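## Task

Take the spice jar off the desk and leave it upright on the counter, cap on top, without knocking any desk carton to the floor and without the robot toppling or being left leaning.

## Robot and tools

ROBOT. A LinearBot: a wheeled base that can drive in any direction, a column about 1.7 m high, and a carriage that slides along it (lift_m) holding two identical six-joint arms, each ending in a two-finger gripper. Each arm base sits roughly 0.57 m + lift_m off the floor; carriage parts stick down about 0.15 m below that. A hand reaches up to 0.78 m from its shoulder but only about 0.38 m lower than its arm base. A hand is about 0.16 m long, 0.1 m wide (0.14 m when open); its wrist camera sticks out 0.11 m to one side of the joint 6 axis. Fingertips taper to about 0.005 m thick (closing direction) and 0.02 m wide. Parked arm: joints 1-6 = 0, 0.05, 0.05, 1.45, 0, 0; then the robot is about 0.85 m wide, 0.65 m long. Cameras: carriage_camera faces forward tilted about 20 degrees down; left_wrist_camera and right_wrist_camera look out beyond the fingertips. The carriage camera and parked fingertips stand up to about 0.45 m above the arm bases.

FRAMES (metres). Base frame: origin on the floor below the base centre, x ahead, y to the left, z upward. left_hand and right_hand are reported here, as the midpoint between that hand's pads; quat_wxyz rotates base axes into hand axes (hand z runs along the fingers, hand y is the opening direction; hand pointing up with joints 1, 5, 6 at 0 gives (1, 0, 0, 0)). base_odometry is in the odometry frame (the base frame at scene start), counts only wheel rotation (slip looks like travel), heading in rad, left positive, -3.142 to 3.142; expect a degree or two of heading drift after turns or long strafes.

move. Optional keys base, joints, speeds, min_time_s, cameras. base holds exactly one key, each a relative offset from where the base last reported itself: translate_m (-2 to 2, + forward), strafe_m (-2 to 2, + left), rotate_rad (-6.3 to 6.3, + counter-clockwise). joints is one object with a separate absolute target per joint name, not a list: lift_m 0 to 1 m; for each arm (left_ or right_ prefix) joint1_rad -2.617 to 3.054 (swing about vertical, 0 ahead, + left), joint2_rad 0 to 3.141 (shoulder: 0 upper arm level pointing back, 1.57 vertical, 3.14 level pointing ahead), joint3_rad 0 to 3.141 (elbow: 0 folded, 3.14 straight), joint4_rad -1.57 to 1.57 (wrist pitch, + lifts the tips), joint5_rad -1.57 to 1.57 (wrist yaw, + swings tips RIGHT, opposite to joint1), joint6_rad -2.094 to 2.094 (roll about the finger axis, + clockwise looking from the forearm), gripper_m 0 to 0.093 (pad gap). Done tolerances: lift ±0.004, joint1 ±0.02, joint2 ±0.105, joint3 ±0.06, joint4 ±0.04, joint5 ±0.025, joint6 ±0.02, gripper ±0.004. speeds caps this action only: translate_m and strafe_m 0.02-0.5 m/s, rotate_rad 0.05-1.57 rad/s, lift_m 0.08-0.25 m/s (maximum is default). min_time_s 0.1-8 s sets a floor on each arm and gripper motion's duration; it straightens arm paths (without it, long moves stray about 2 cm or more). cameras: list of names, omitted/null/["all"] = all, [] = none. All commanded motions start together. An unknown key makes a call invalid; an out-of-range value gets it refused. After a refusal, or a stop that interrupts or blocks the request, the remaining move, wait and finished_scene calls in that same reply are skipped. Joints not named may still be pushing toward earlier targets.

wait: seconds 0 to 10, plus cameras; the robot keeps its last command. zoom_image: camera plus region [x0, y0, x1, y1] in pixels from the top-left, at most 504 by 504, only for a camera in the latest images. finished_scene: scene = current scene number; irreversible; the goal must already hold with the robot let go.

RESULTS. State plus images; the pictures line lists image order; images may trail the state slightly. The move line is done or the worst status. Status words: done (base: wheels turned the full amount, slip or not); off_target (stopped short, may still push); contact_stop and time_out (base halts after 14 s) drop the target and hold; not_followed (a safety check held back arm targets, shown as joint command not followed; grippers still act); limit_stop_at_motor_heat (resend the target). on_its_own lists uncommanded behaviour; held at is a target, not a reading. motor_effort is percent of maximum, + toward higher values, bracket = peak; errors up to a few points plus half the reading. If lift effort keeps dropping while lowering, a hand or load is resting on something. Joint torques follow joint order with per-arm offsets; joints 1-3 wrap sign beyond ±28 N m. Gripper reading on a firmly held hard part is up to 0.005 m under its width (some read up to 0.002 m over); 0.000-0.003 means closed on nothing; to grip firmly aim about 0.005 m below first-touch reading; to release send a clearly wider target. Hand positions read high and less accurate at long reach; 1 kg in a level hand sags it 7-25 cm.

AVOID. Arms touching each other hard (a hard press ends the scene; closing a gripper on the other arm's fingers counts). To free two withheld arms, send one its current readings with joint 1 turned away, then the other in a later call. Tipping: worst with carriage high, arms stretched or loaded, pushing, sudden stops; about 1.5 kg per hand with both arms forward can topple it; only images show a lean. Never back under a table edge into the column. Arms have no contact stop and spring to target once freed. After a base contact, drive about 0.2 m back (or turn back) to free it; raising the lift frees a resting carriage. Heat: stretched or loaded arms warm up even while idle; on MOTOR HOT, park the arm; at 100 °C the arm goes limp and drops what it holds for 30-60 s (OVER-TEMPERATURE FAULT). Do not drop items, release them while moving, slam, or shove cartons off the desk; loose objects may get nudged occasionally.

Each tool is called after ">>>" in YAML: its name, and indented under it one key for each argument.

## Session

>>> move:
  cameras: ["carriage_camera"]

Scene clock: 0.00 s.
Joint torques (N m): no reading
base_odometry: x=+0.000 y=+0.000 heading=+0.000
base_status: not commanded
joint_positions: lift_m=+0.300 left_joint1_rad=-0.017 left_joint2_rad=+0.038 left_joint3_rad=+0.047 left_joint4_rad=+1.430 left_joint5_rad=+0.018 left_joint6_rad=-0.006 left_gripper_m=+0.09396 right_joint1_rad=-0.013 right_joint2_rad=+0.048 right_joint3_rad=+0.042 right_joint4_rad=+1.441 right_joint5_rad=+0.022 right_joint6_rad=-0.023 right_gripper_m=+0.09396
joint_status: not commanded
motor_effort: lift_m=+30 drive_wheels=+1
left_hand: x=+0.2657 y=+0.3054 z=+1.2839 quat_wxyz=(+0.998, +0.009, +0.066, -0.012) (m; base frame)
right_hand: x=+0.2676 y=-0.3133 z=+1.2826 quat_wxyz=(+0.997, +0.011, +0.068, -0.019) (m; base frame)
pictures: carriage_camera
Images, in order (width x height): carriage_camera 504x504.

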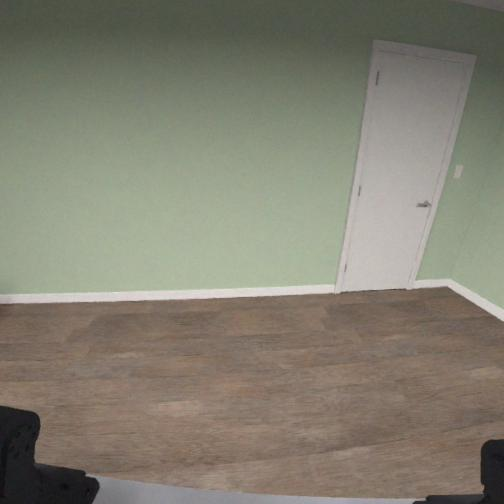

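>>> move:
  base: {"rotate_rad": -1.4}
  joints: {"lift_m": 0.7}
  cameras: ["carriage_camera"]

Scene clock: 9.67 s.
Joint torques (N m): left_arm=[0.53 4.37 5.91 -0.19 -0.14 -0.04] | right_arm=[-0.03 4.36 7.06 -0.12 -0.01 -0.12]
move: done
base_odometry: x=+0.000 y=+0.000 heading=-1.399
base_status: done
joint_positions: lift_m=+0.700 left_joint1_rad=-0.017 left_joint2_rad=+0.038 left_joint3_rad=+0.047 left_joint4_rad=+1.428 left_joint5_rad=+0.018 left_joint6_rad=-0.006 left_gripper_m=+0.09397 right_joint1_rad=-0.013 right_joint2_rad=+0.048 right_joint3_rad=+0.042 right_joint4_rad=+1.441 right_joint5_rad=+0.022 right_joint6_rad=-0.023 right_gripper_m=+0.09397
joint_status: all done
motor_effort: lift_m=+31(38) drive_wheels=+6(18)
left_hand: x=+0.2660 y=+0.3054 z=+1.6837 quat_wxyz=(+0.998, +0.009, +0.067, -0.012) (m; base frame)
right_hand: x=+0.2676 y=-0.3133 z=+1.6825 quat_wxyz=(+0.997, +0.011, +0.068, -0.019) (m; base frame)
pictures: carriage_camera
Images, in order (width x height): carriage_camera 504x504.

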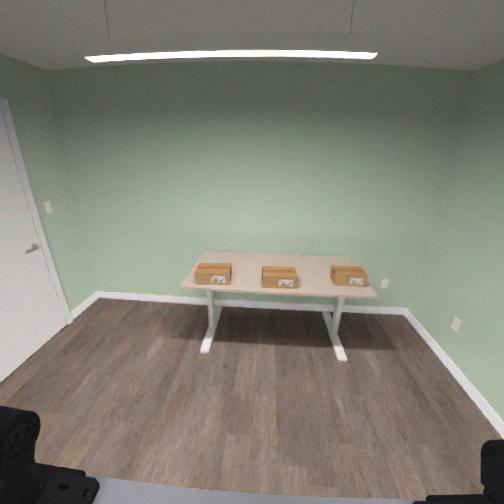

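>>> move:
  base: {"rotate_rad": -0.095}
  cameras: []

>>> move:
  base: {"translate_m": 0.9}
  speeds: {"translate_m": 0.45}
  cameras: ["carriage_camera"]

Scene clock: 17.30 s.
Joint torques (N m): left_arm=[0.51 4.33 5.9 -0.22 -0.13 -0.05] | right_arm=[-0.06 4.4 7.02 -0.12 -0.01 -0.12]
move: done
base_odometry: x=+0.000 y=+0.000 heading=-1.494
base_status: done
joint_positions: lift_m=+0.700 left_joint1_rad=-0.017 left_joint2_rad=+0.038 left_joint3_rad=+0.047 left_joint4_rad=+1.429 left_joint5_rad=+0.018 left_joint6_rad=-0.006 left_gripper_m=+0.09397 right_joint1_rad=-0.013 right_joint2_rad=+0.048 right_joint3_rad=+0.042 right_joint4_rad=+1.441 right_joint5_rad=+0.022 right_joint6_rad=-0.023 right_gripper_m=+0.09397
joint_status: not commanded
motor_effort: lift_m=+31(31) drive_wheels=+6(13)
left_hand: x=+0.2659 y=+0.3054 z=+1.6837 quat_wxyz=(+0.998, +0.009, +0.066, -0.012) (m; base frame)
right_hand: x=+0.2676 y=-0.3133 z=+1.6825 quat_wxyz=(+0.997, +0.011, +0.068, -0.019) (m; base frame)
pictures: none
No camera images: "cameras" was empty.

Scene clock: 21.40 s.
Joint torques (N m): left_arm=[0.61 4.3 5.86 -0.21 -0.13 -0.05] | right_arm=[-0.02 4.37 7.06 -0.12 -0.01 -0.12]
move: done
base_odometry: x=+0.068 y=-0.898 heading=-1.495
base_status: done
joint_positions: lift_m=+0.700 left_joint1_rad=-0.017 left_joint2_rad=+0.038 left_joint3_rad=+0.047 left_joint4_rad=+1.430 left_joint5_rad=+0.018 left_joint6_rad=-0.006 left_gripper_m=+0.09397 right_joint1_rad=-0.013 right_joint2_rad=+0.048 right_joint3_rad=+0.042 right_joint4_rad=+1.440 right_joint5_rad=+0.022 right_joint6_rad=-0.023 right_gripper_m=+0.09397
joint_status: not commanded
motor_effort: lift_m=+31(31) drive_wheels=-11(21)
left_hand: x=+0.2657 y=+0.3054 z=+1.6838 quat_wxyz=(+0.998, +0.009, +0.066, -0.012) (m; base frame)
right_hand: x=+0.2679 y=-0.3133 z=+1.6825 quat_wxyz=(+0.997, +0.011, +0.068, -0.019) (m; base frame)
pictures: carriage_camera
Images, in order (width x height): carriage_camera 504x504.

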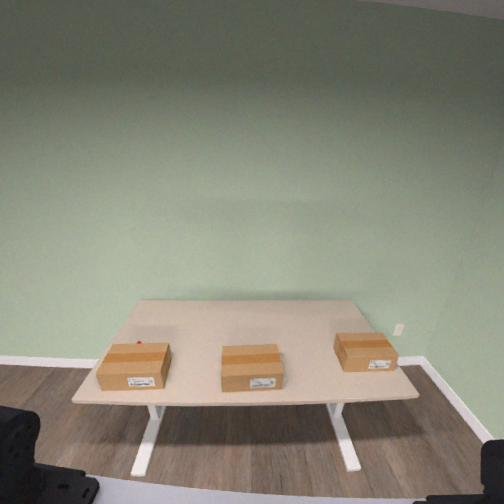

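>>> zoom_image:
  camera: "carriage_camera"
  region: [75, 315, 205, 405]

Scaled by 3.877 from the camera's 504x504 image, which has a finer 720x720 frame.

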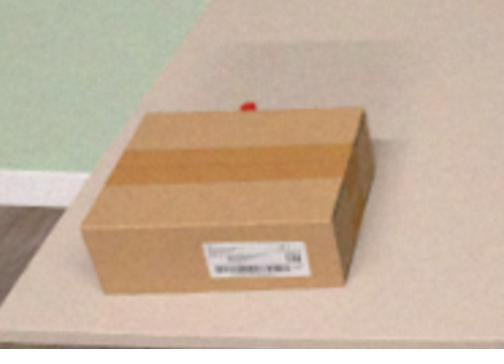

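>>> move:
  base: {"strafe_m": 0.26}
  cameras: []

>>> move:
  base: {"translate_m": 0.44}
  speeds: {"translate_m": 0.3}
  joints: {"lift_m": 0.8}
  cameras: ["carriage_camera"]

Scene clock: 37.20 s.
Joint torques (N m): left_arm=[0.55 4.33 5.89 -0.21 -0.13 -0.05] | right_arm=[0.03 4.4 7.05 -0.12 -0.02 -0.12]
move: done
base_odometry: x=+0.327 y=-0.878 heading=-1.496
base_status: done
joint_positions: lift_m=+0.700 left_joint1_rad=-0.018 left_joint2_rad=+0.038 left_joint3_rad=+0.047 left_joint4_rad=+1.429 left_joint5_rad=+0.018 left_joint6_rad=-0.006 left_gripper_m=+0.09397 right_joint1_rad=-0.013 right_joint2_rad=+0.048 right_joint3_rad=+0.042 right_joint4_rad=+1.440 right_joint5_rad=+0.022 right_joint6_rad=-0.023 right_gripper_m=+0.09397
joint_status: not commanded
motor_effort: lift_m=+31(31) drive_wheels=-6(12)
left_hand: x=+0.2659 y=+0.3054 z=+1.6837 quat_wxyz=(+0.998, +0.009, +0.066, -0.012) (m; base frame)
right_hand: x=+0.2679 y=-0.3133 z=+1.6825 quat_wxyz=(+0.997, +0.011, +0.068, -0.019) (m; base frame)
pictures: none
No camera images: "cameras" was empty.

Scene clock: 40.27 s.
Joint torques (N m): left_arm=[0.61 4.33 5.94 -0.19 -0.14 -0.05] | right_arm=[-0.01 4.41 7.05 -0.13 -0.01 -0.12]
move: done
base_odometry: x=+0.360 y=-1.317 heading=-1.495
base_status: done
joint_positions: lift_m=+0.800 left_joint1_rad=-0.018 left_joint2_rad=+0.038 left_joint3_rad=+0.047 left_joint4_rad=+1.429 left_joint5_rad=+0.018 left_joint6_rad=-0.006 left_gripper_m=+0.09397 right_joint1_rad=-0.013 right_joint2_rad=+0.048 right_joint3_rad=+0.042 right_joint4_rad=+1.440 right_joint5_rad=+0.022 right_joint6_rad=-0.023 right_gripper_m=+0.09397
joint_status: all done
motor_effort: lift_m=+31(37) drive_wheels=-7(14)
left_hand: x=+0.2658 y=+0.3054 z=+1.7838 quat_wxyz=(+0.998, +0.009, +0.066, -0.012) (m; base frame)
right_hand: x=+0.2679 y=-0.3133 z=+1.7825 quat_wxyz=(+0.997, +0.011, +0.068, -0.019) (m; base frame)
pictures: carriage_camera
Images, in order (width x height): carriage_camera 504x504.

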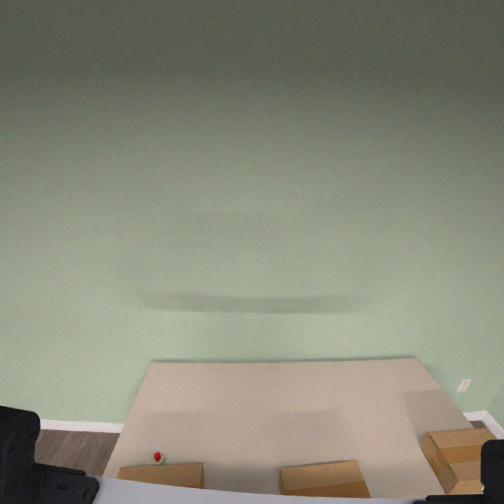

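>>> zoom_image:
  camera: "carriage_camera"
  region: [110, 430, 220, 504]

Scaled by 4.582 from the camera's 504x504 image, which has a finer 720x720 frame.

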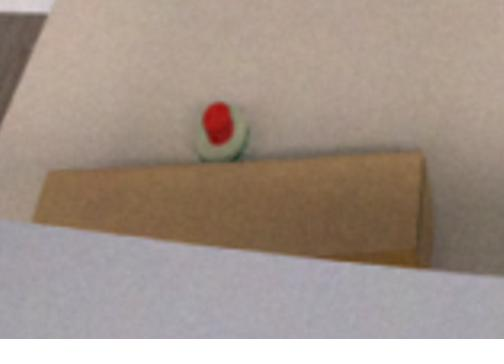

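>>> move:
  joints: {"left_joint1_rad": 0.036, "left_joint2_rad": 2.57, "left_joint3_rad": 1.4025, "left_joint4_rad": -0.4035, "left_joint5_rad": 0, "left_joint6_rad": 0, "lift_m": 0.7}
  min_time_s: 2.5
  cameras: ["carriage_camera", "left_wrist_camera"]

Scene clock: 71.50 s.
Joint torques (N m): left_arm=[0.99 -12.67 6.13 0.45 -0.2 0.01] | right_arm=[-0.01 4.38 7.01 -0.12 -0.01 -0.13]
move: done
base_odometry: x=+0.360 y=-1.317 heading=-1.495
base_status: not commanded
joint_positions: lift_m=+0.700 left_joint1_rad=+0.031 left_joint2_rad=+2.555 left_joint3_rad=+1.385 left_joint4_rad=-0.388 left_joint5_rad=+0.008 left_joint6_rad=-0.006 left_gripper_m=+0.09397 right_joint1_rad=-0.013 right_joint2_rad=+0.048 right_joint3_rad=+0.042 right_joint4_rad=+1.440 right_joint5_rad=+0.022 right_joint6_rad=-0.023 right_gripper_m=+0.09397
joint_status: all done
motor_effort: lift_m=+27(28) drive_wheels=-8(9)
left_hand: x=+0.6264 y=+0.3200 z=+1.0662 quat_wxyz=(+0.006, -0.018, +1.000, -0.004) (m; base frame)
right_hand: x=+0.2679 y=-0.3133 z=+1.6828 quat_wxyz=(+0.997, +0.011, +0.068, -0.019) (m; base frame)
pictures: carriage_camera, left_wrist_camera
Images, in order (width x height): carriage_camera 504x504, left_wrist_camera 504x504.

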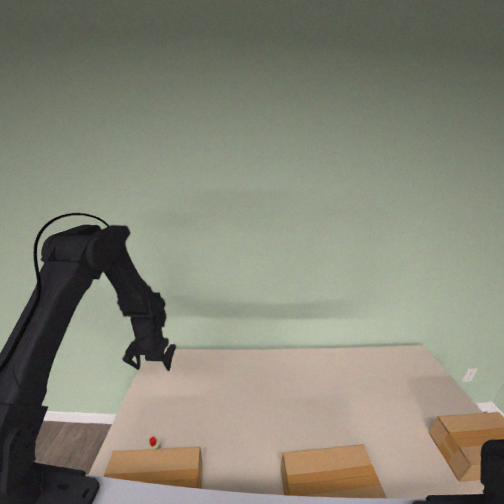

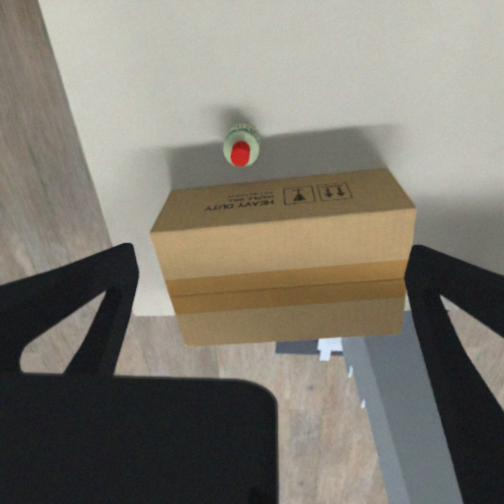

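>>> zoom_image:
  camera: "left_wrist_camera"
  region: [170, 90, 320, 240]

Scaled by 3.360 from the camera's 504x504 image, which has a finer 720x720 frame.

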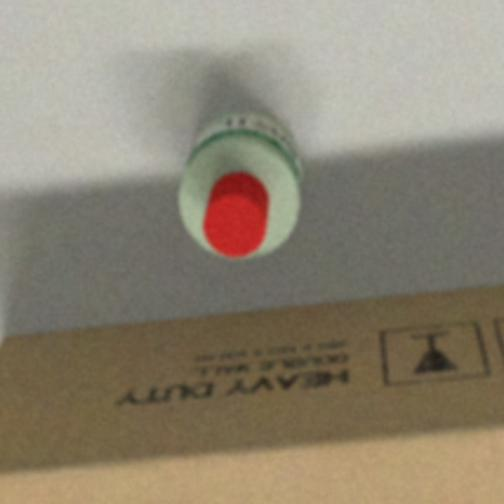

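>>> move:
  joints: {"left_joint1_rad": 0.116, "left_joint2_rad": 2.484, "left_joint3_rad": 1.181, "left_joint4_rad": -0.267, "left_joint6_rad": 0.1, "lift_m": 0.58}
  min_time_s: 2.0
  cameras: ["carriage_camera", "left_wrist_camera"]

Scene clock: 99.23 s.
Joint torques (N m): left_arm=[0.96 -16.4 2.39 0.65 -0.19 0.04] | right_arm=[0.02 4.37 7.01 -0.11 0 -0.12]
move: done
base_odometry: x=+0.360 y=-1.317 heading=-1.495
base_status: not commanded
joint_positions: lift_m=+0.580 left_joint1_rad=+0.111 left_joint2_rad=+2.519 left_joint3_rad=+1.190 left_joint4_rad=-0.280 left_joint5_rad=+0.007 left_joint6_rad=+0.092 left_gripper_m=+0.09397 right_joint1_rad=-0.013 right_joint2_rad=+0.048 right_joint3_rad=+0.042 right_joint4_rad=+1.440 right_joint5_rad=+0.022 right_joint6_rad=-0.023 right_gripper_m=+0.09397
joint_status: all done
motor_effort: lift_m=+28(29) drive_wheels=-6(9)
left_hand: x=+0.5730 y=+0.3457 z=+0.9329 quat_wxyz=(-0.018, -0.009, +1.000, -0.005) (m; base frame)
right_hand: x=+0.2679 y=-0.3133 z=+1.5628 quat_wxyz=(+0.997, +0.011, +0.068, -0.019) (m; base frame)
pictures: carriage_camera, left_wrist_camera
Images, in order (width x height): carriage_camera 504x504, left_wrist_camera 504x504.

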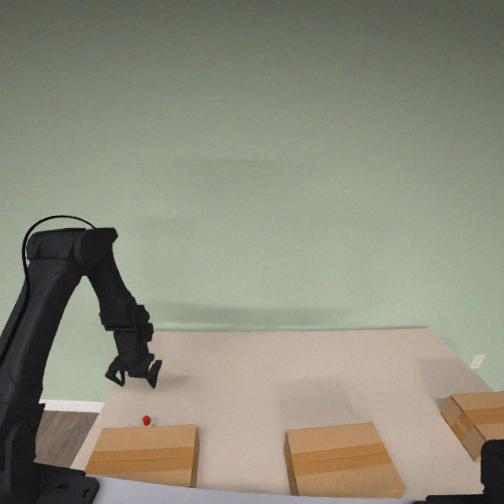

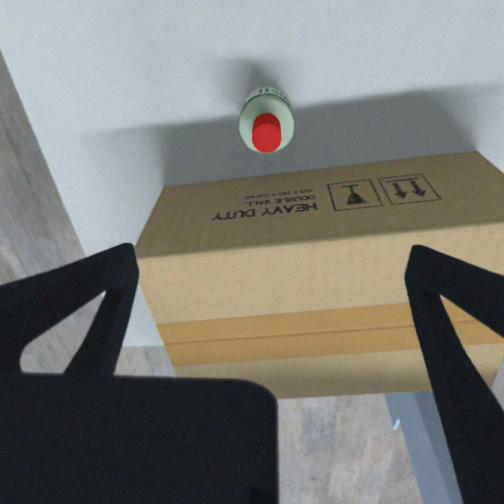

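>>> zoom_image:
  camera: "left_wrist_camera"
  region: [210, 60, 330, 180]

Scaled by 4.200 from the camera's 504x504 image, which has a finer 720x720 frame.

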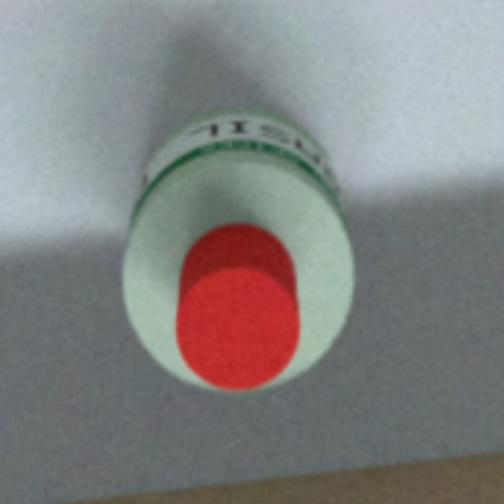

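>>> move:
  joints: {"left_joint1_rad": 0.12, "left_joint2_rad": 2.44, "left_joint3_rad": 1.117, "left_joint4_rad": -0.22, "left_joint6_rad": 0.025, "lift_m": 0.53}
  min_time_s: 1.5
  cameras: ["carriage_camera", "left_wrist_camera"]

Scene clock: 169.67 s.
Joint torques (N m): left_arm=[1.1 -15.99 2.35 0.7 -0.19 -0.15] | right_arm=[-0.02 4.36 7.01 -0.12 -0.01 -0.11]
move: done
base_odometry: x=+0.360 y=-1.317 heading=-1.495
base_status: not commanded
joint_positions: lift_m=+0.530 left_joint1_rad=+0.114 left_joint2_rad=+2.474 left_joint3_rad=+1.127 left_joint4_rad=-0.233 left_joint5_rad=+0.007 left_joint6_rad=+0.033 left_gripper_m=+0.09397 right_joint1_rad=-0.013 right_joint2_rad=+0.048 right_joint3_rad=+0.042 right_joint4_rad=+1.440 right_joint5_rad=+0.022 right_joint6_rad=-0.023 right_gripper_m=+0.09397
joint_status: all done
motor_effort: lift_m=+27(28) drive_wheels=+2(9)
left_hand: x=+0.5685 y=+0.3461 z=+0.8901 quat_wxyz=(-0.005, -0.040, +0.999, -0.004) (m; base frame)
right_hand: x=+0.2679 y=-0.3133 z=+1.5128 quat_wxyz=(+0.997, +0.011, +0.068, -0.019) (m; base frame)
pictures: carriage_camera, left_wrist_camera
Images, in order (width x height): carriage_camera 504x504, left_wrist_camera 504x504.

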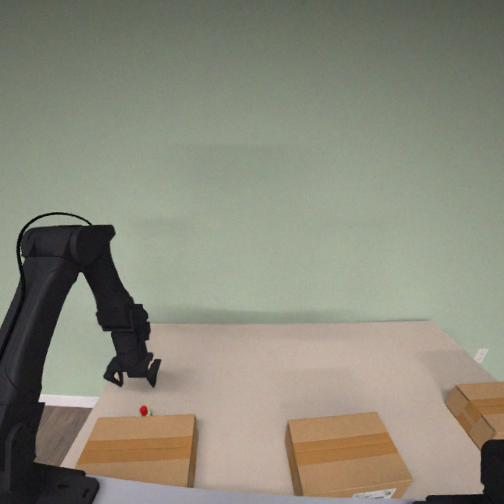

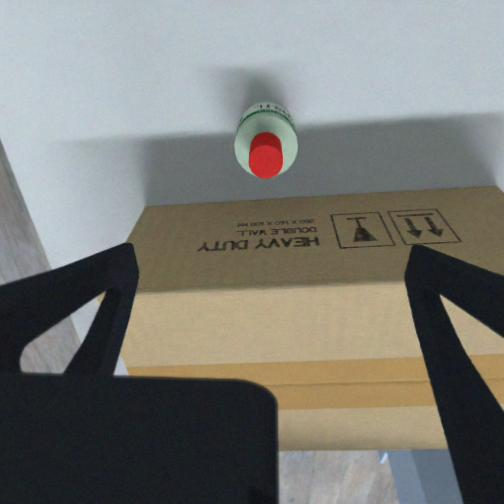

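>>> zoom_image:
  camera: "left_wrist_camera"
  region: [205, 80, 325, 200]

Scaled by 4.200 from the camera's 504x504 image, which has a finer 720x720 frame.

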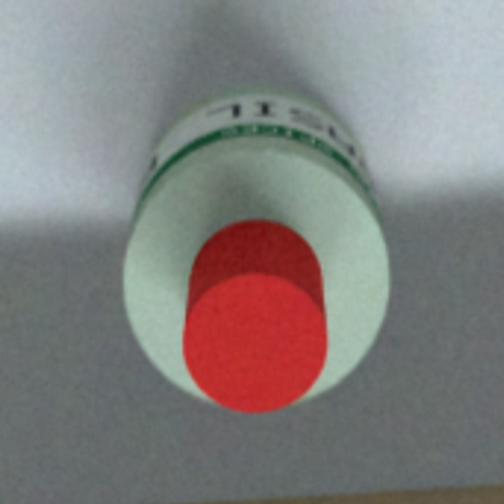

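>>> move:
  joints: {"left_joint1_rad": 0.127, "lift_m": 0.45}
  speeds: {"lift_m": 0.12}
  cameras: ["carriage_camera", "left_wrist_camera"]

Scene clock: 186.33 s.
Joint torques (N m): left_arm=[0.87 -14.75 2.63 0.69 -0.19 -0.13] | right_arm=[0.03 4.34 7.02 -0.12 -0.02 -0.11]
move: done
base_odometry: x=+0.360 y=-1.317 heading=-1.495
base_status: not commanded
joint_positions: lift_m=+0.450 left_joint1_rad=+0.124 left_joint2_rad=+2.461 left_joint3_rad=+1.124 left_joint4_rad=-0.227 left_joint5_rad=+0.006 left_joint6_rad=+0.033 left_gripper_m=+0.09397 right_joint1_rad=-0.013 right_joint2_rad=+0.048 right_joint3_rad=+0.042 right_joint4_rad=+1.440 right_joint5_rad=+0.022 right_joint6_rad=-0.023 right_gripper_m=+0.09397
joint_status: all done
motor_effort: lift_m=+28(28) drive_wheels=+3(8)
left_hand: x=+0.5725 y=+0.3502 z=+0.8139 quat_wxyz=(+0.004, -0.046, +0.999, -0.003) (m; base frame)
right_hand: x=+0.2679 y=-0.3133 z=+1.4328 quat_wxyz=(+0.997, +0.011, +0.068, -0.019) (m; base frame)
pictures: carriage_camera, left_wrist_camera
Images, in order (width x height): carriage_camera 504x504, left_wrist_camera 504x504.

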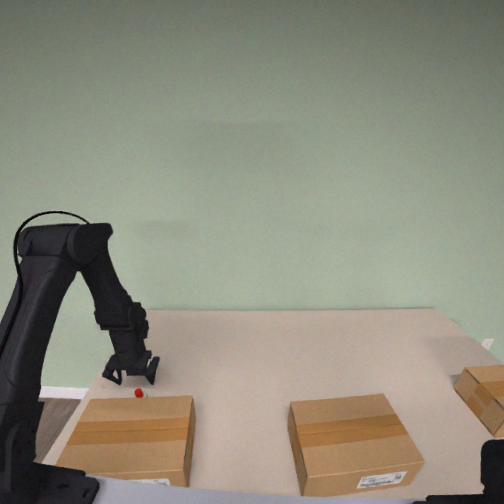

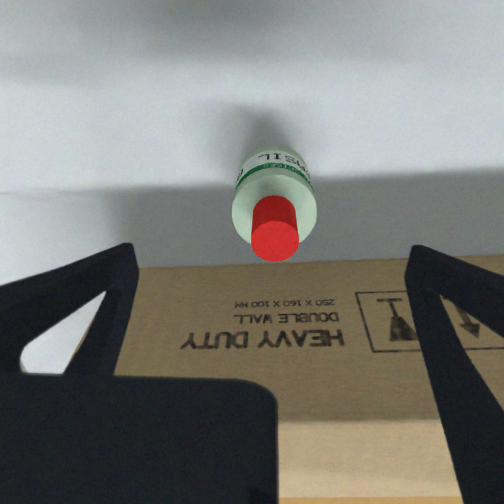

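>>> move:
  joints: {"left_joint1_rad": 0.124, "left_joint2_rad": 2.431, "left_joint3_rad": 1.0925, "left_joint4_rad": -0.203}
  cameras: []

>>> move:
  joints: {"lift_m": 0.415}
  speeds: {"lift_m": 0.08}
  cameras: ["carriage_camera", "left_wrist_camera"]

Scene clock: 207.50 s.
Joint torques (N m): left_arm=[0.64 -15.41 2.45 0.7 -0.18 -0.14] | right_arm=[0.02 4.34 7.04 -0.12 -0.01 -0.11]
move: done
base_odometry: x=+0.360 y=-1.317 heading=-1.495
base_status: not commanded
joint_positions: lift_m=+0.450 left_joint1_rad=+0.124 left_joint2_rad=+2.461 left_joint3_rad=+1.100 left_joint4_rad=-0.216 left_joint5_rad=+0.006 left_joint6_rad=+0.033 left_gripper_m=+0.09397 right_joint1_rad=-0.013 right_joint2_rad=+0.048 right_joint3_rad=+0.042 right_joint4_rad=+1.440 right_joint5_rad=+0.022 right_joint6_rad=-0.023 right_gripper_m=+0.09397
joint_status: all done
motor_effort: lift_m=+28(28) drive_wheels=+3(6)
left_hand: x=+0.5639 y=+0.3491 z=+0.8112 quat_wxyz=(-0.003, -0.046, +0.999, -0.003) (m; base frame)
right_hand: x=+0.2679 y=-0.3133 z=+1.4328 quat_wxyz=(+0.997, +0.011, +0.068, -0.019) (m; base frame)
pictures: none
No camera images: "cameras" was empty.

Scene clock: 208.30 s.
Joint torques (N m): left_arm=[0.66 -14.74 2.65 0.69 -0.19 -0.13] | right_arm=[-0.01 4.38 7.01 -0.12 -0.02 -0.11]
move: done
base_odometry: x=+0.360 y=-1.317 heading=-1.495
base_status: not commanded
joint_positions: lift_m=+0.415 left_joint1_rad=+0.124 left_joint2_rad=+2.455 left_joint3_rad=+1.099 left_joint4_rad=-0.211 left_joint5_rad=+0.006 left_joint6_rad=+0.033 left_gripper_m=+0.09397 right_joint1_rad=-0.013 right_joint2_rad=+0.048 right_joint3_rad=+0.042 right_joint4_rad=+1.440 right_joint5_rad=+0.022 right_joint6_rad=-0.023 right_gripper_m=+0.09397
joint_status: all done
motor_effort: lift_m=+28(29) drive_wheels=-6(9)
left_hand: x=+0.5665 y=+0.3494 z=+0.7782 quat_wxyz=(+0.003, -0.046, +0.999, -0.003) (m; base frame)
right_hand: x=+0.2679 y=-0.3133 z=+1.3978 quat_wxyz=(+0.997, +0.011, +0.068, -0.019) (m; base frame)
pictures: carriage_camera, left_wrist_camera
Images, in order (width x height): carriage_camera 504x504, left_wrist_camera 504x504.

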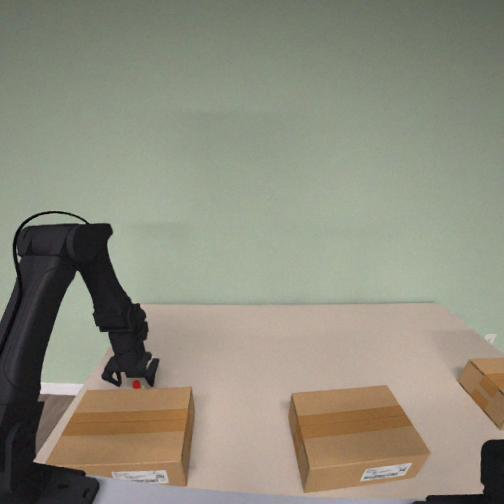

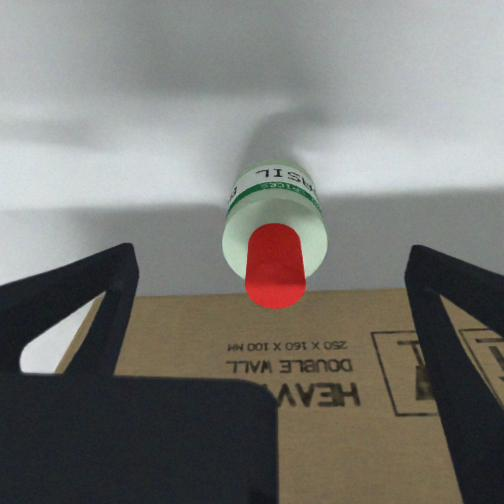

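>>> move:
  joints: {"lift_m": 0.395}
  speeds: {"lift_m": 0.08}
  cameras: ["carriage_camera", "left_wrist_camera"]

Scene clock: 213.73 s.
Joint torques (N m): left_arm=[0.62 -14.54 2.62 0.66 -0.2 -0.13] | right_arm=[0.05 4.38 6.98 -0.11 0.01 -0.12]
move: done
base_odometry: x=+0.360 y=-1.317 heading=-1.495
base_status: not commanded
joint_positions: lift_m=+0.395 left_joint1_rad=+0.124 left_joint2_rad=+2.452 left_joint3_rad=+1.099 left_joint4_rad=-0.207 left_joint5_rad=+0.006 left_joint6_rad=+0.033 left_gripper_m=+0.09397 right_joint1_rad=-0.013 right_joint2_rad=+0.048 right_joint3_rad=+0.042 right_joint4_rad=+1.440 right_joint5_rad=+0.022 right_joint6_rad=-0.023 right_gripper_m=+0.09397
joint_status: all done
motor_effort: lift_m=+28(29) drive_wheels=+5(8)
left_hand: x=+0.5684 y=+0.3497 z=+0.7591 quat_wxyz=(+0.006, -0.046, +0.999, -0.003) (m; base frame)
right_hand: x=+0.2679 y=-0.3133 z=+1.3778 quat_wxyz=(+0.997, +0.011, +0.068, -0.019) (m; base frame)
pictures: carriage_camera, left_wrist_camera
Images, in order (width x height): carriage_camera 504x504, left_wrist_camera 504x504.

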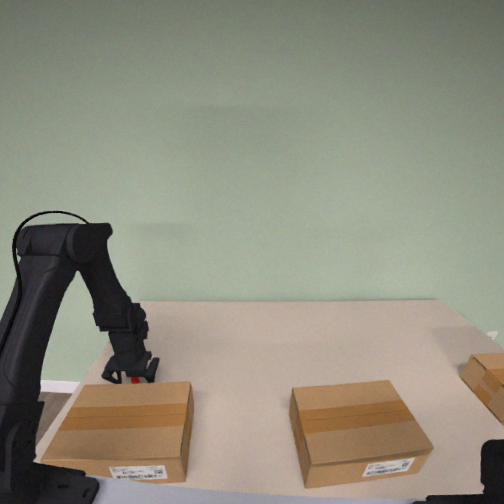

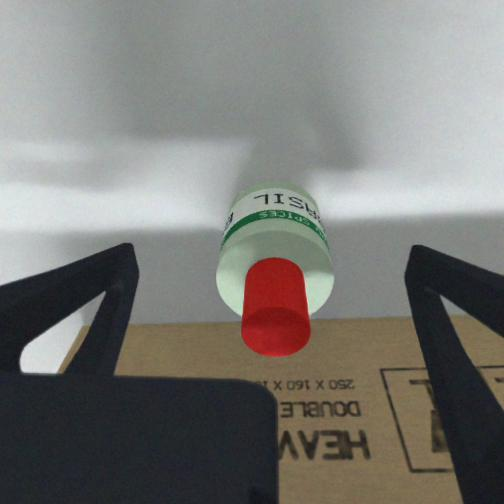

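>>> move:
  joints: {"lift_m": 0.389}
  speeds: {"lift_m": 0.08}
  cameras: []

>>> move:
  joints: {"left_gripper_m": 0.044}
  min_time_s: 1.5
  cameras: ["left_wrist_camera"]

Scene clock: 219.53 s.
Joint torques (N m): left_arm=[0.59 -14.23 2.74 0.62 -0.18 -0.13] | right_arm=[0.03 4.37 6.99 -0.13 -0.01 -0.12]
move: done
base_odometry: x=+0.360 y=-1.317 heading=-1.495
base_status: not commanded
joint_positions: lift_m=+0.389 left_joint1_rad=+0.124 left_joint2_rad=+2.450 left_joint3_rad=+1.098 left_joint4_rad=-0.205 left_joint5_rad=+0.006 left_joint6_rad=+0.033 left_gripper_m=+0.09397 right_joint1_rad=-0.013 right_joint2_rad=+0.048 right_joint3_rad=+0.042 right_joint4_rad=+1.440 right_joint5_rad=+0.022 right_joint6_rad=-0.023 right_gripper_m=+0.09397
joint_status: all done
motor_effort: lift_m=+28(29) drive_wheels=-7(8)
left_hand: x=+0.5687 y=+0.3497 z=+0.7535 quat_wxyz=(+0.007, -0.046, +0.999, -0.003) (m; base frame)
right_hand: x=+0.2679 y=-0.3133 z=+1.3718 quat_wxyz=(+0.997, +0.011, +0.068, -0.019) (m; base frame)
pictures: none
No camera images: "cameras" was empty.

Scene clock: 221.33 s.
Joint torques (N m): left_arm=[0.61 -14.28 2.81 0.63 -0.18 -0.13] | right_arm=[0.01 4.34 7.02 -0.12 -0.01 -0.12]
move: done
base_odometry: x=+0.360 y=-1.317 heading=-1.495
base_status: not commanded
joint_positions: lift_m=+0.389 left_joint1_rad=+0.124 left_joint2_rad=+2.450 left_joint3_rad=+1.098 left_joint4_rad=-0.205 left_joint5_rad=+0.006 left_joint6_rad=+0.032 left_gripper_m=+0.04410 right_joint1_rad=-0.013 right_joint2_rad=+0.048 right_joint3_rad=+0.042 right_joint4_rad=+1.440 right_joint5_rad=+0.022 right_joint6_rad=-0.023 right_gripper_m=+0.09397
joint_status: all done
motor_effort: lift_m=+28(28) drive_wheels=+3(9)
left_hand: x=+0.5687 y=+0.3497 z=+0.7535 quat_wxyz=(+0.007, -0.046, +0.999, -0.003) (m; base frame)
right_hand: x=+0.2679 y=-0.3133 z=+1.3718 quat_wxyz=(+0.997, +0.011, +0.068, -0.019) (m; base frame)
pictures: left_wrist_camera
Images, in order (width x height): left_wrist_camera 504x504.

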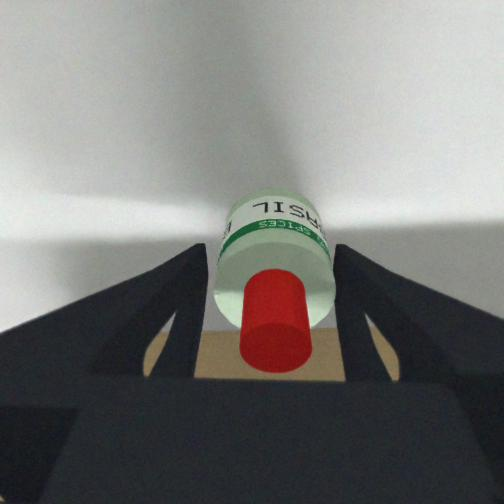

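>>> move:
  joints: {"left_gripper_m": 0.038}
  min_time_s: 1.0
  cameras: ["left_wrist_camera"]

>>> move:
  joints: {"left_gripper_m": 0.033}
  min_time_s: 1.0
  cameras: ["left_wrist_camera"]

Scene clock: 226.47 s.
Joint torques (N m): left_arm=[0.61 -14.28 2.81 0.65 -0.19 -0.11] | right_arm=[-0.02 4.4 7.05 -0.12 -0.01 -0.11]
move: done
base_odometry: x=+0.360 y=-1.317 heading=-1.495
base_status: not commanded
joint_positions: lift_m=+0.389 left_joint1_rad=+0.124 left_joint2_rad=+2.450 left_joint3_rad=+1.098 left_joint4_rad=-0.205 left_joint5_rad=+0.006 left_joint6_rad=+0.032 left_gripper_m=+0.03802 right_joint1_rad=-0.013 right_joint2_rad=+0.048 right_joint3_rad=+0.042 right_joint4_rad=+1.440 right_joint5_rad=+0.022 right_joint6_rad=-0.023 right_gripper_m=+0.09397
joint_status: all done
motor_effort: lift_m=+28(28) drive_wheels=+4(6)
left_hand: x=+0.5687 y=+0.3497 z=+0.7535 quat_wxyz=(+0.007, -0.046, +0.999, -0.003) (m; base frame)
right_hand: x=+0.2679 y=-0.3133 z=+1.3718 quat_wxyz=(+0.997, +0.011, +0.068, -0.019) (m; base frame)
pictures: left_wrist_camera
Images, in order (width x height): left_wrist_camera 504x504.

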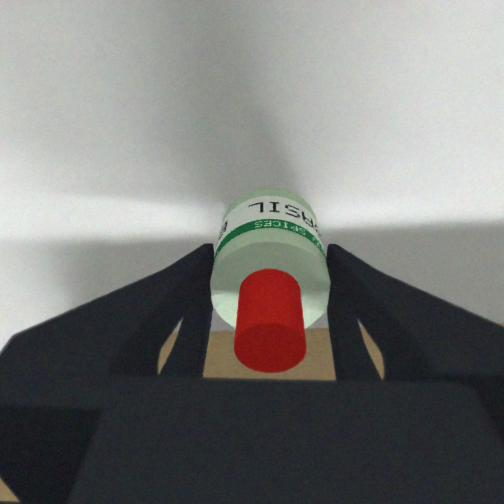

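Scene clock: 227.77 s.
Joint torques (N m): left_arm=[0.59 -14.31 2.78 0.64 -0.19 -0.13] | right_arm=[0.01 4.34 7.04 -0.12 -0.01 -0.12]
move: off_target
base_odometry: x=+0.360 y=-1.317 heading=-1.495
base_status: not commanded
joint_positions: lift_m=+0.389 left_joint1_rad=+0.124 left_joint2_rad=+2.450 left_joint3_rad=+1.098 left_joint4_rad=-0.205 left_joint5_rad=+0.006 left_joint6_rad=+0.032 left_gripper_m=+0.03716 right_joint1_rad=-0.013 right_joint2_rad=+0.048 right_joint3_rad=+0.042 right_joint4_rad=+1.440 right_joint5_rad=+0.022 right_joint6_rad=-0.023 right_gripper_m=+0.09397
joint_status: left_gripper_m off_target (ended at +0.03717, target +0.03300)
motor_effort: lift_m=+28(28) drive_wheels=+4(6)
left_hand: x=+0.5687 y=+0.3497 z=+0.7535 quat_wxyz=(+0.007, -0.046, +0.999, -0.003) (m; base frame)
right_hand: x=+0.2679 y=-0.3133 z=+1.3718 quat_wxyz=(+0.997, +0.011, +0.068, -0.019) (m; base frame)
pictures: left_wrist_camera
Images, in order (width x height): left_wrist_camera 504x504.

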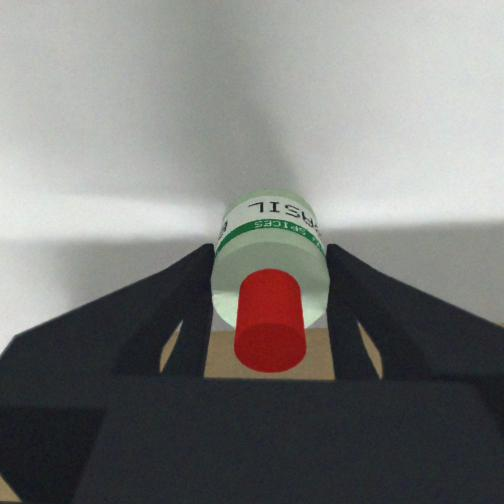

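>>> move:
  joints: {"left_gripper_m": 0.029}
  min_time_s: 0.5
  cameras: []

>>> move:
  joints: {"lift_m": 0.6}
  speeds: {"lift_m": 0.15}
  cameras: ["carriage_camera", "left_wrist_camera"]

Scene clock: 233.70 s.
Joint torques (N m): left_arm=[0.65 -14.26 2.81 0.63 -0.18 -0.12] | right_arm=[0.02 4.38 7.01 -0.12 -0.01 -0.11]
move: off_target
base_odometry: x=+0.360 y=-1.317 heading=-1.495
base_status: not commanded
joint_positions: lift_m=+0.389 left_joint1_rad=+0.124 left_joint2_rad=+2.450 left_joint3_rad=+1.098 left_joint4_rad=-0.205 left_joint5_rad=+0.006 left_joint6_rad=+0.032 left_gripper_m=+0.03716 right_joint1_rad=-0.013 right_joint2_rad=+0.048 right_joint3_rad=+0.042 right_joint4_rad=+1.440 right_joint5_rad=+0.022 right_joint6_rad=-0.023 right_gripper_m=+0.09397
joint_status: left_gripper_m off_target (ended at +0.03716, target +0.02900)
motor_effort: lift_m=+28(28) drive_wheels=+3(6)
left_hand: x=+0.5687 y=+0.3497 z=+0.7535 quat_wxyz=(+0.007, -0.046, +0.999, -0.003) (m; base frame)
right_hand: x=+0.2679 y=-0.3133 z=+1.3718 quat_wxyz=(+0.997, +0.011, +0.068, -0.019) (m; base frame)
pictures: none
No camera images: "cameras" was empty.

Scene clock: 235.53 s.
Joint torques (N m): left_arm=[0.58 -14.08 2.88 0.67 -0.19 -0.14] | right_arm=[0.05 4.38 7.08 -0.12 -0.01 -0.12]
move: done
base_odometry: x=+0.360 y=-1.317 heading=-1.495
base_status: not commanded
joint_positions: lift_m=+0.600 left_joint1_rad=+0.124 left_joint2_rad=+2.449 left_joint3_rad=+1.097 left_joint4_rad=-0.205 left_joint5_rad=+0.006 left_joint6_rad=+0.032 left_gripper_m=+0.03716 right_joint1_rad=-0.013 right_joint2_rad=+0.048 right_joint3_rad=+0.042 right_joint4_rad=+1.440 right_joint5_rad=+0.022 right_joint6_rad=-0.023 right_gripper_m=+0.09397
joint_status: all done
motor_effort: lift_m=+31(38) drive_wheels=+3(9)
left_hand: x=+0.5690 y=+0.3497 z=+0.9646 quat_wxyz=(+0.008, -0.046, +0.999, -0.003) (m; base frame)
right_hand: x=+0.2679 y=-0.3133 z=+1.5825 quat_wxyz=(+0.997, +0.011, +0.068, -0.019) (m; base frame)
pictures: carriage_camera, left_wrist_camera
Images, in order (width x height): carriage_camera 504x504, left_wrist_camera 504x504.

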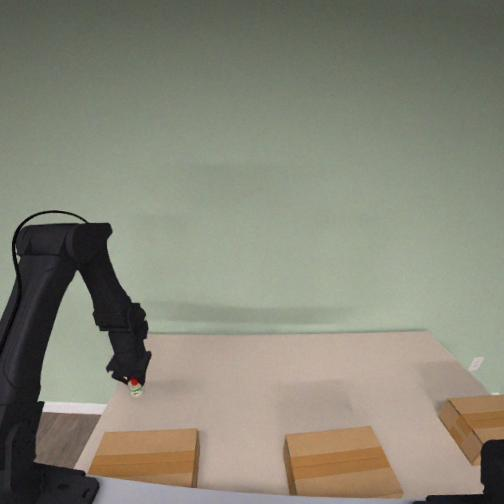

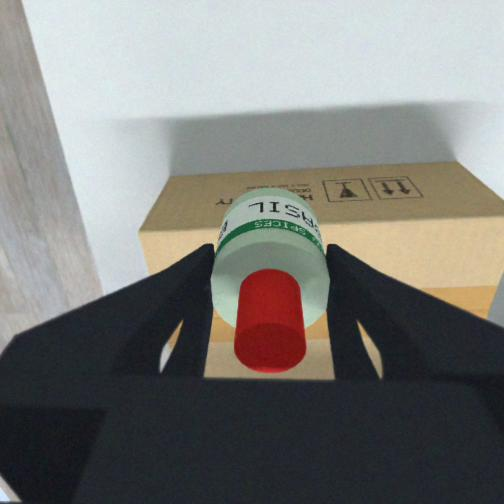

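>>> zoom_image:
  camera: "carriage_camera"
  region: [90, 330, 190, 430]

>>> move:
  base: {"translate_m": -0.5}
  speeds: {"translate_m": 0.3}
  cameras: ["carriage_camera"]

Scaled by 5.040 from the camera's 504x504 image, which has a finer 720x720 frame.

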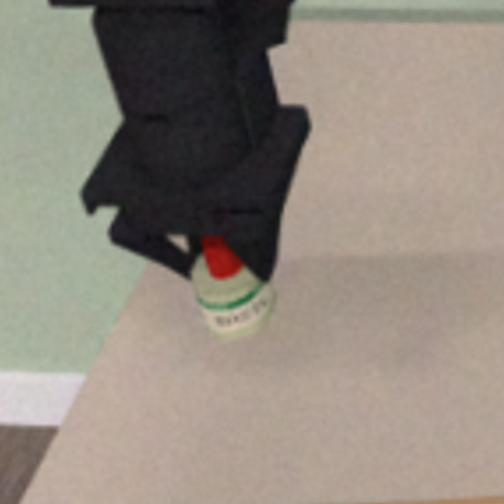

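Scene clock: 241.33 s.
Joint torques (N m): left_arm=[0.68 -14.2 2.91 0.61 -0.15 -0.13] | right_arm=[0.01 4.34 7.08 -0.11 0 -0.12]
move: done
base_odometry: x=+0.323 y=-0.818 heading=-1.495
base_status: done
joint_positions: lift_m=+0.600 left_joint1_rad=+0.123 left_joint2_rad=+2.449 left_joint3_rad=+1.097 left_joint4_rad=-0.202 left_joint5_rad=+0.005 left_joint6_rad=+0.032 left_gripper_m=+0.03715 right_joint1_rad=-0.013 right_joint2_rad=+0.048 right_joint3_rad=+0.042 right_joint4_rad=+1.439 right_joint5_rad=+0.023 right_joint6_rad=-0.023 right_gripper_m=+0.09397
joint_status: not commanded
motor_effort: lift_m=+31(31) drive_wheels=-2(15)
left_hand: x=+0.5695 y=+0.3499 z=+0.9646 quat_wxyz=(+0.009, -0.046, +0.999, -0.002) (m; base frame)
right_hand: x=+0.2682 y=-0.3134 z=+1.5825 quat_wxyz=(+0.997, +0.011, +0.069, -0.019) (m; base frame)
pictures: carriage_camera
Images, in order (width x height): carriage_camera 504x504.

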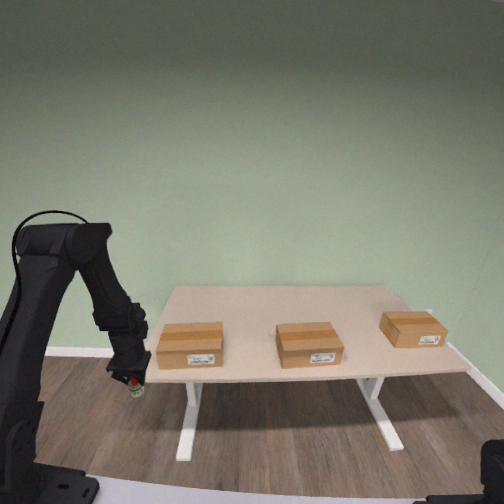

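>>> move:
  base: {"rotate_rad": 3.18}
  speeds: {"rotate_rad": 0.9}
  joints: {"left_joint1_rad": 0.0, "left_joint2_rad": 1.2, "left_joint3_rad": 1.2, "left_joint4_rad": -1.55}
  min_time_s: 2.5
  cameras: ["carriage_camera", "left_wrist_camera"]

Scene clock: 270.03 s.
Joint torques (N m): left_arm=[-0.16 -4.68 8.98 0.47 -0.13 -0.13] | right_arm=[-0.02 4.38 7.02 -0.11 -0.01 -0.11]
move: done
base_odometry: x=+0.323 y=-0.819 heading=+1.684
base_status: done
joint_positions: lift_m=+0.600 left_joint1_rad=+0.006 left_joint2_rad=+1.212 left_joint3_rad=+1.176 left_joint4_rad=-1.542 left_joint5_rad=+0.002 left_joint6_rad=+0.032 left_gripper_m=+0.03715 right_joint1_rad=-0.013 right_joint2_rad=+0.048 right_joint3_rad=+0.042 right_joint4_rad=+1.439 right_joint5_rad=+0.023 right_joint6_rad=-0.023 right_gripper_m=+0.09398
joint_status: all done
motor_effort: lift_m=+30(31) drive_wheels=+5(16)
left_hand: x=+0.4053 y=+0.3097 z=+1.3202 quat_wxyz=(-0.004, +0.013, +1.000, -0.001) (m; base frame)
right_hand: x=+0.2682 y=-0.3134 z=+1.5825 quat_wxyz=(+0.997, +0.011, +0.069, -0.019) (m; base frame)
pictures: carriage_camera, left_wrist_camera
Images, in order (width x height): carriage_camera 504x504, left_wrist_camera 504x504.

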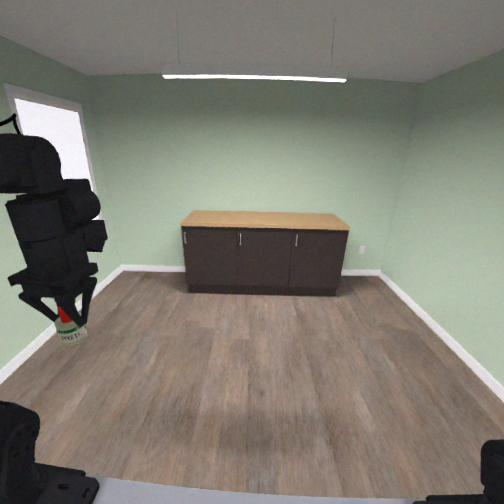

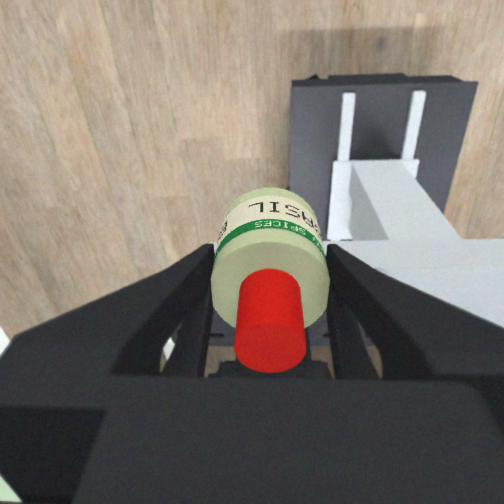

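>>> move:
  base: {"translate_m": 1.7}
  speeds: {"translate_m": 0.4}
  joints: {"lift_m": 0.7}
  cameras: ["carriage_camera"]

Scene clock: 290.37 s.
Joint torques (N m): left_arm=[0.2 -3.9 8.1 0.56 -0.14 -0.13] | right_arm=[0.03 4.34 7.02 -0.1 -0.01 -0.11]
move: done
base_odometry: x=+0.127 y=+0.870 heading=+1.686
base_status: done
joint_positions: lift_m=+0.700 left_joint1_rad=+0.005 left_joint2_rad=+1.205 left_joint3_rad=+1.184 left_joint4_rad=-1.546 left_joint5_rad=+0.002 left_joint6_rad=+0.032 left_gripper_m=+0.03715 right_joint1_rad=-0.013 right_joint2_rad=+0.048 right_joint3_rad=+0.042 right_joint4_rad=+1.439 right_joint5_rad=+0.023 right_joint6_rad=-0.023 right_gripper_m=+0.09398
joint_status: all done
motor_effort: lift_m=+31(38) drive_wheels=-8(23)
left_hand: x=+0.4055 y=+0.3095 z=+1.4234 quat_wxyz=(+0.002, +0.013, +1.000, -0.001) (m; base frame)
right_hand: x=+0.2681 y=-0.3134 z=+1.6825 quat_wxyz=(+0.997, +0.011, +0.069, -0.019) (m; base frame)
pictures: carriage_camera
Images, in order (width x height): carriage_camera 504x504.

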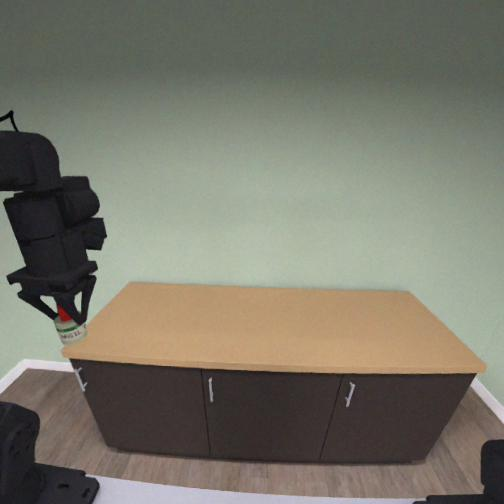

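>>> move:
  base: {"translate_m": 0.4}
  speeds: {"translate_m": 0.3}
  cameras: ["carriage_camera"]

>>> move:
  joints: {"left_joint1_rad": 0.0, "left_joint2_rad": 2.672, "left_joint3_rad": 1.643, "left_joint4_rad": -0.52}
  min_time_s: 2.0
  cameras: ["carriage_camera", "left_wrist_camera"]

Scene clock: 300.73 s.
Joint torques (N m): left_arm=[0.27 -3.92 8.1 0.57 -0.14 -0.13] | right_arm=[0.01 4.36 7.02 -0.11 -0.02 -0.12]
move: done
base_odometry: x=+0.081 y=+1.267 heading=+1.687
base_status: done
joint_positions: lift_m=+0.700 left_joint1_rad=+0.004 left_joint2_rad=+1.205 left_joint3_rad=+1.184 left_joint4_rad=-1.548 left_joint5_rad=+0.002 left_joint6_rad=+0.032 left_gripper_m=+0.03715 right_joint1_rad=-0.013 right_joint2_rad=+0.048 right_joint3_rad=+0.042 right_joint4_rad=+1.440 right_joint5_rad=+0.023 right_joint6_rad=-0.023 right_gripper_m=+0.09398
joint_status: not commanded
motor_effort: lift_m=+31(31) drive_wheels=-9(19)
left_hand: x=+0.4050 y=+0.3094 z=+1.4235 quat_wxyz=(+0.001, +0.014, +1.000, -0.001) (m; base frame)
right_hand: x=+0.2680 y=-0.3134 z=+1.6825 quat_wxyz=(+0.997, +0.011, +0.069, -0.019) (m; base frame)
pictures: carriage_camera
Images, in order (width x height): carriage_camera 504x504.

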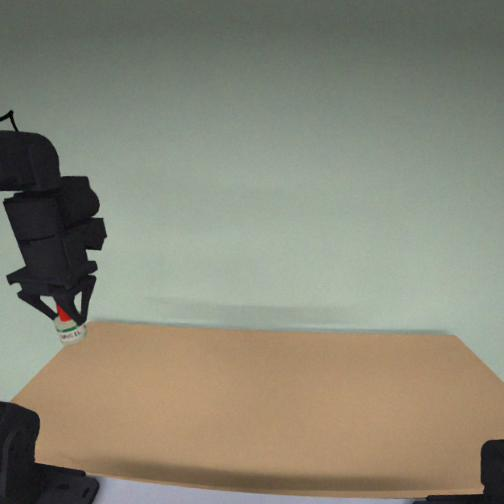

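Scene clock: 303.17 s.
Joint torques (N m): left_arm=[0.27 -13.98 6.97 0.68 -0.13 -0.13] | right_arm=[0.05 4.38 7.05 -0.11 -0.01 -0.12]
move: done
base_odometry: x=+0.081 y=+1.267 heading=+1.687
base_status: not commanded
joint_positions: lift_m=+0.700 left_joint1_rad=+0.004 left_joint2_rad=+2.658 left_joint3_rad=+1.623 left_joint4_rad=-0.533 left_joint5_rad=+0.002 left_joint6_rad=+0.032 left_gripper_m=+0.03715 right_joint1_rad=-0.013 right_joint2_rad=+0.048 right_joint3_rad=+0.042 right_joint4_rad=+1.440 right_joint5_rad=+0.023 right_joint6_rad=-0.023 right_gripper_m=+0.09398
joint_status: all done
motor_effort: lift_m=+31(31) drive_wheels=-9(12)
left_hand: x=+0.6642 y=+0.3105 z=+1.0649 quat_wxyz=(+0.002, +0.014, +1.000, -0.001) (m; base frame)
right_hand: x=+0.2680 y=-0.3134 z=+1.6825 quat_wxyz=(+0.997, +0.011, +0.069, -0.019) (m; base frame)
pictures: carriage_camera, left_wrist_camera
Images, in order (width x height): carriage_camera 504x504, left_wrist_camera 504x504.

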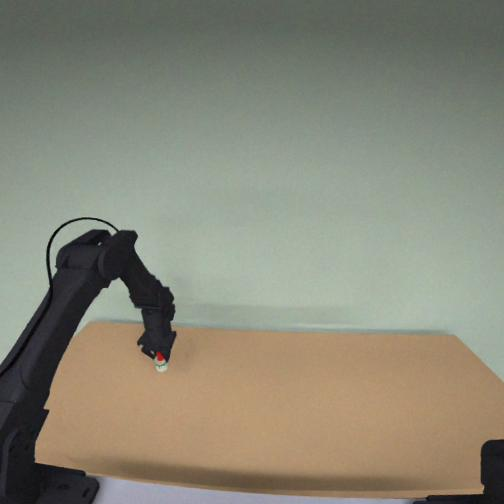

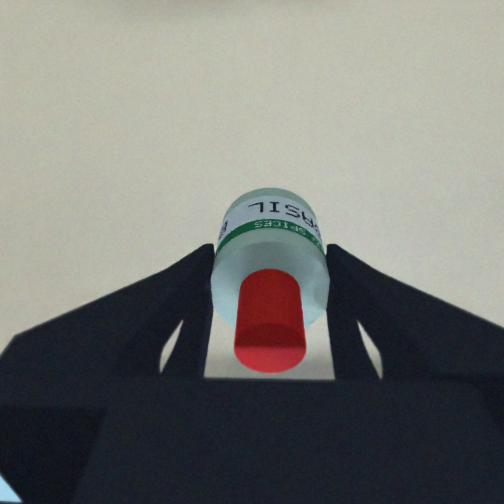

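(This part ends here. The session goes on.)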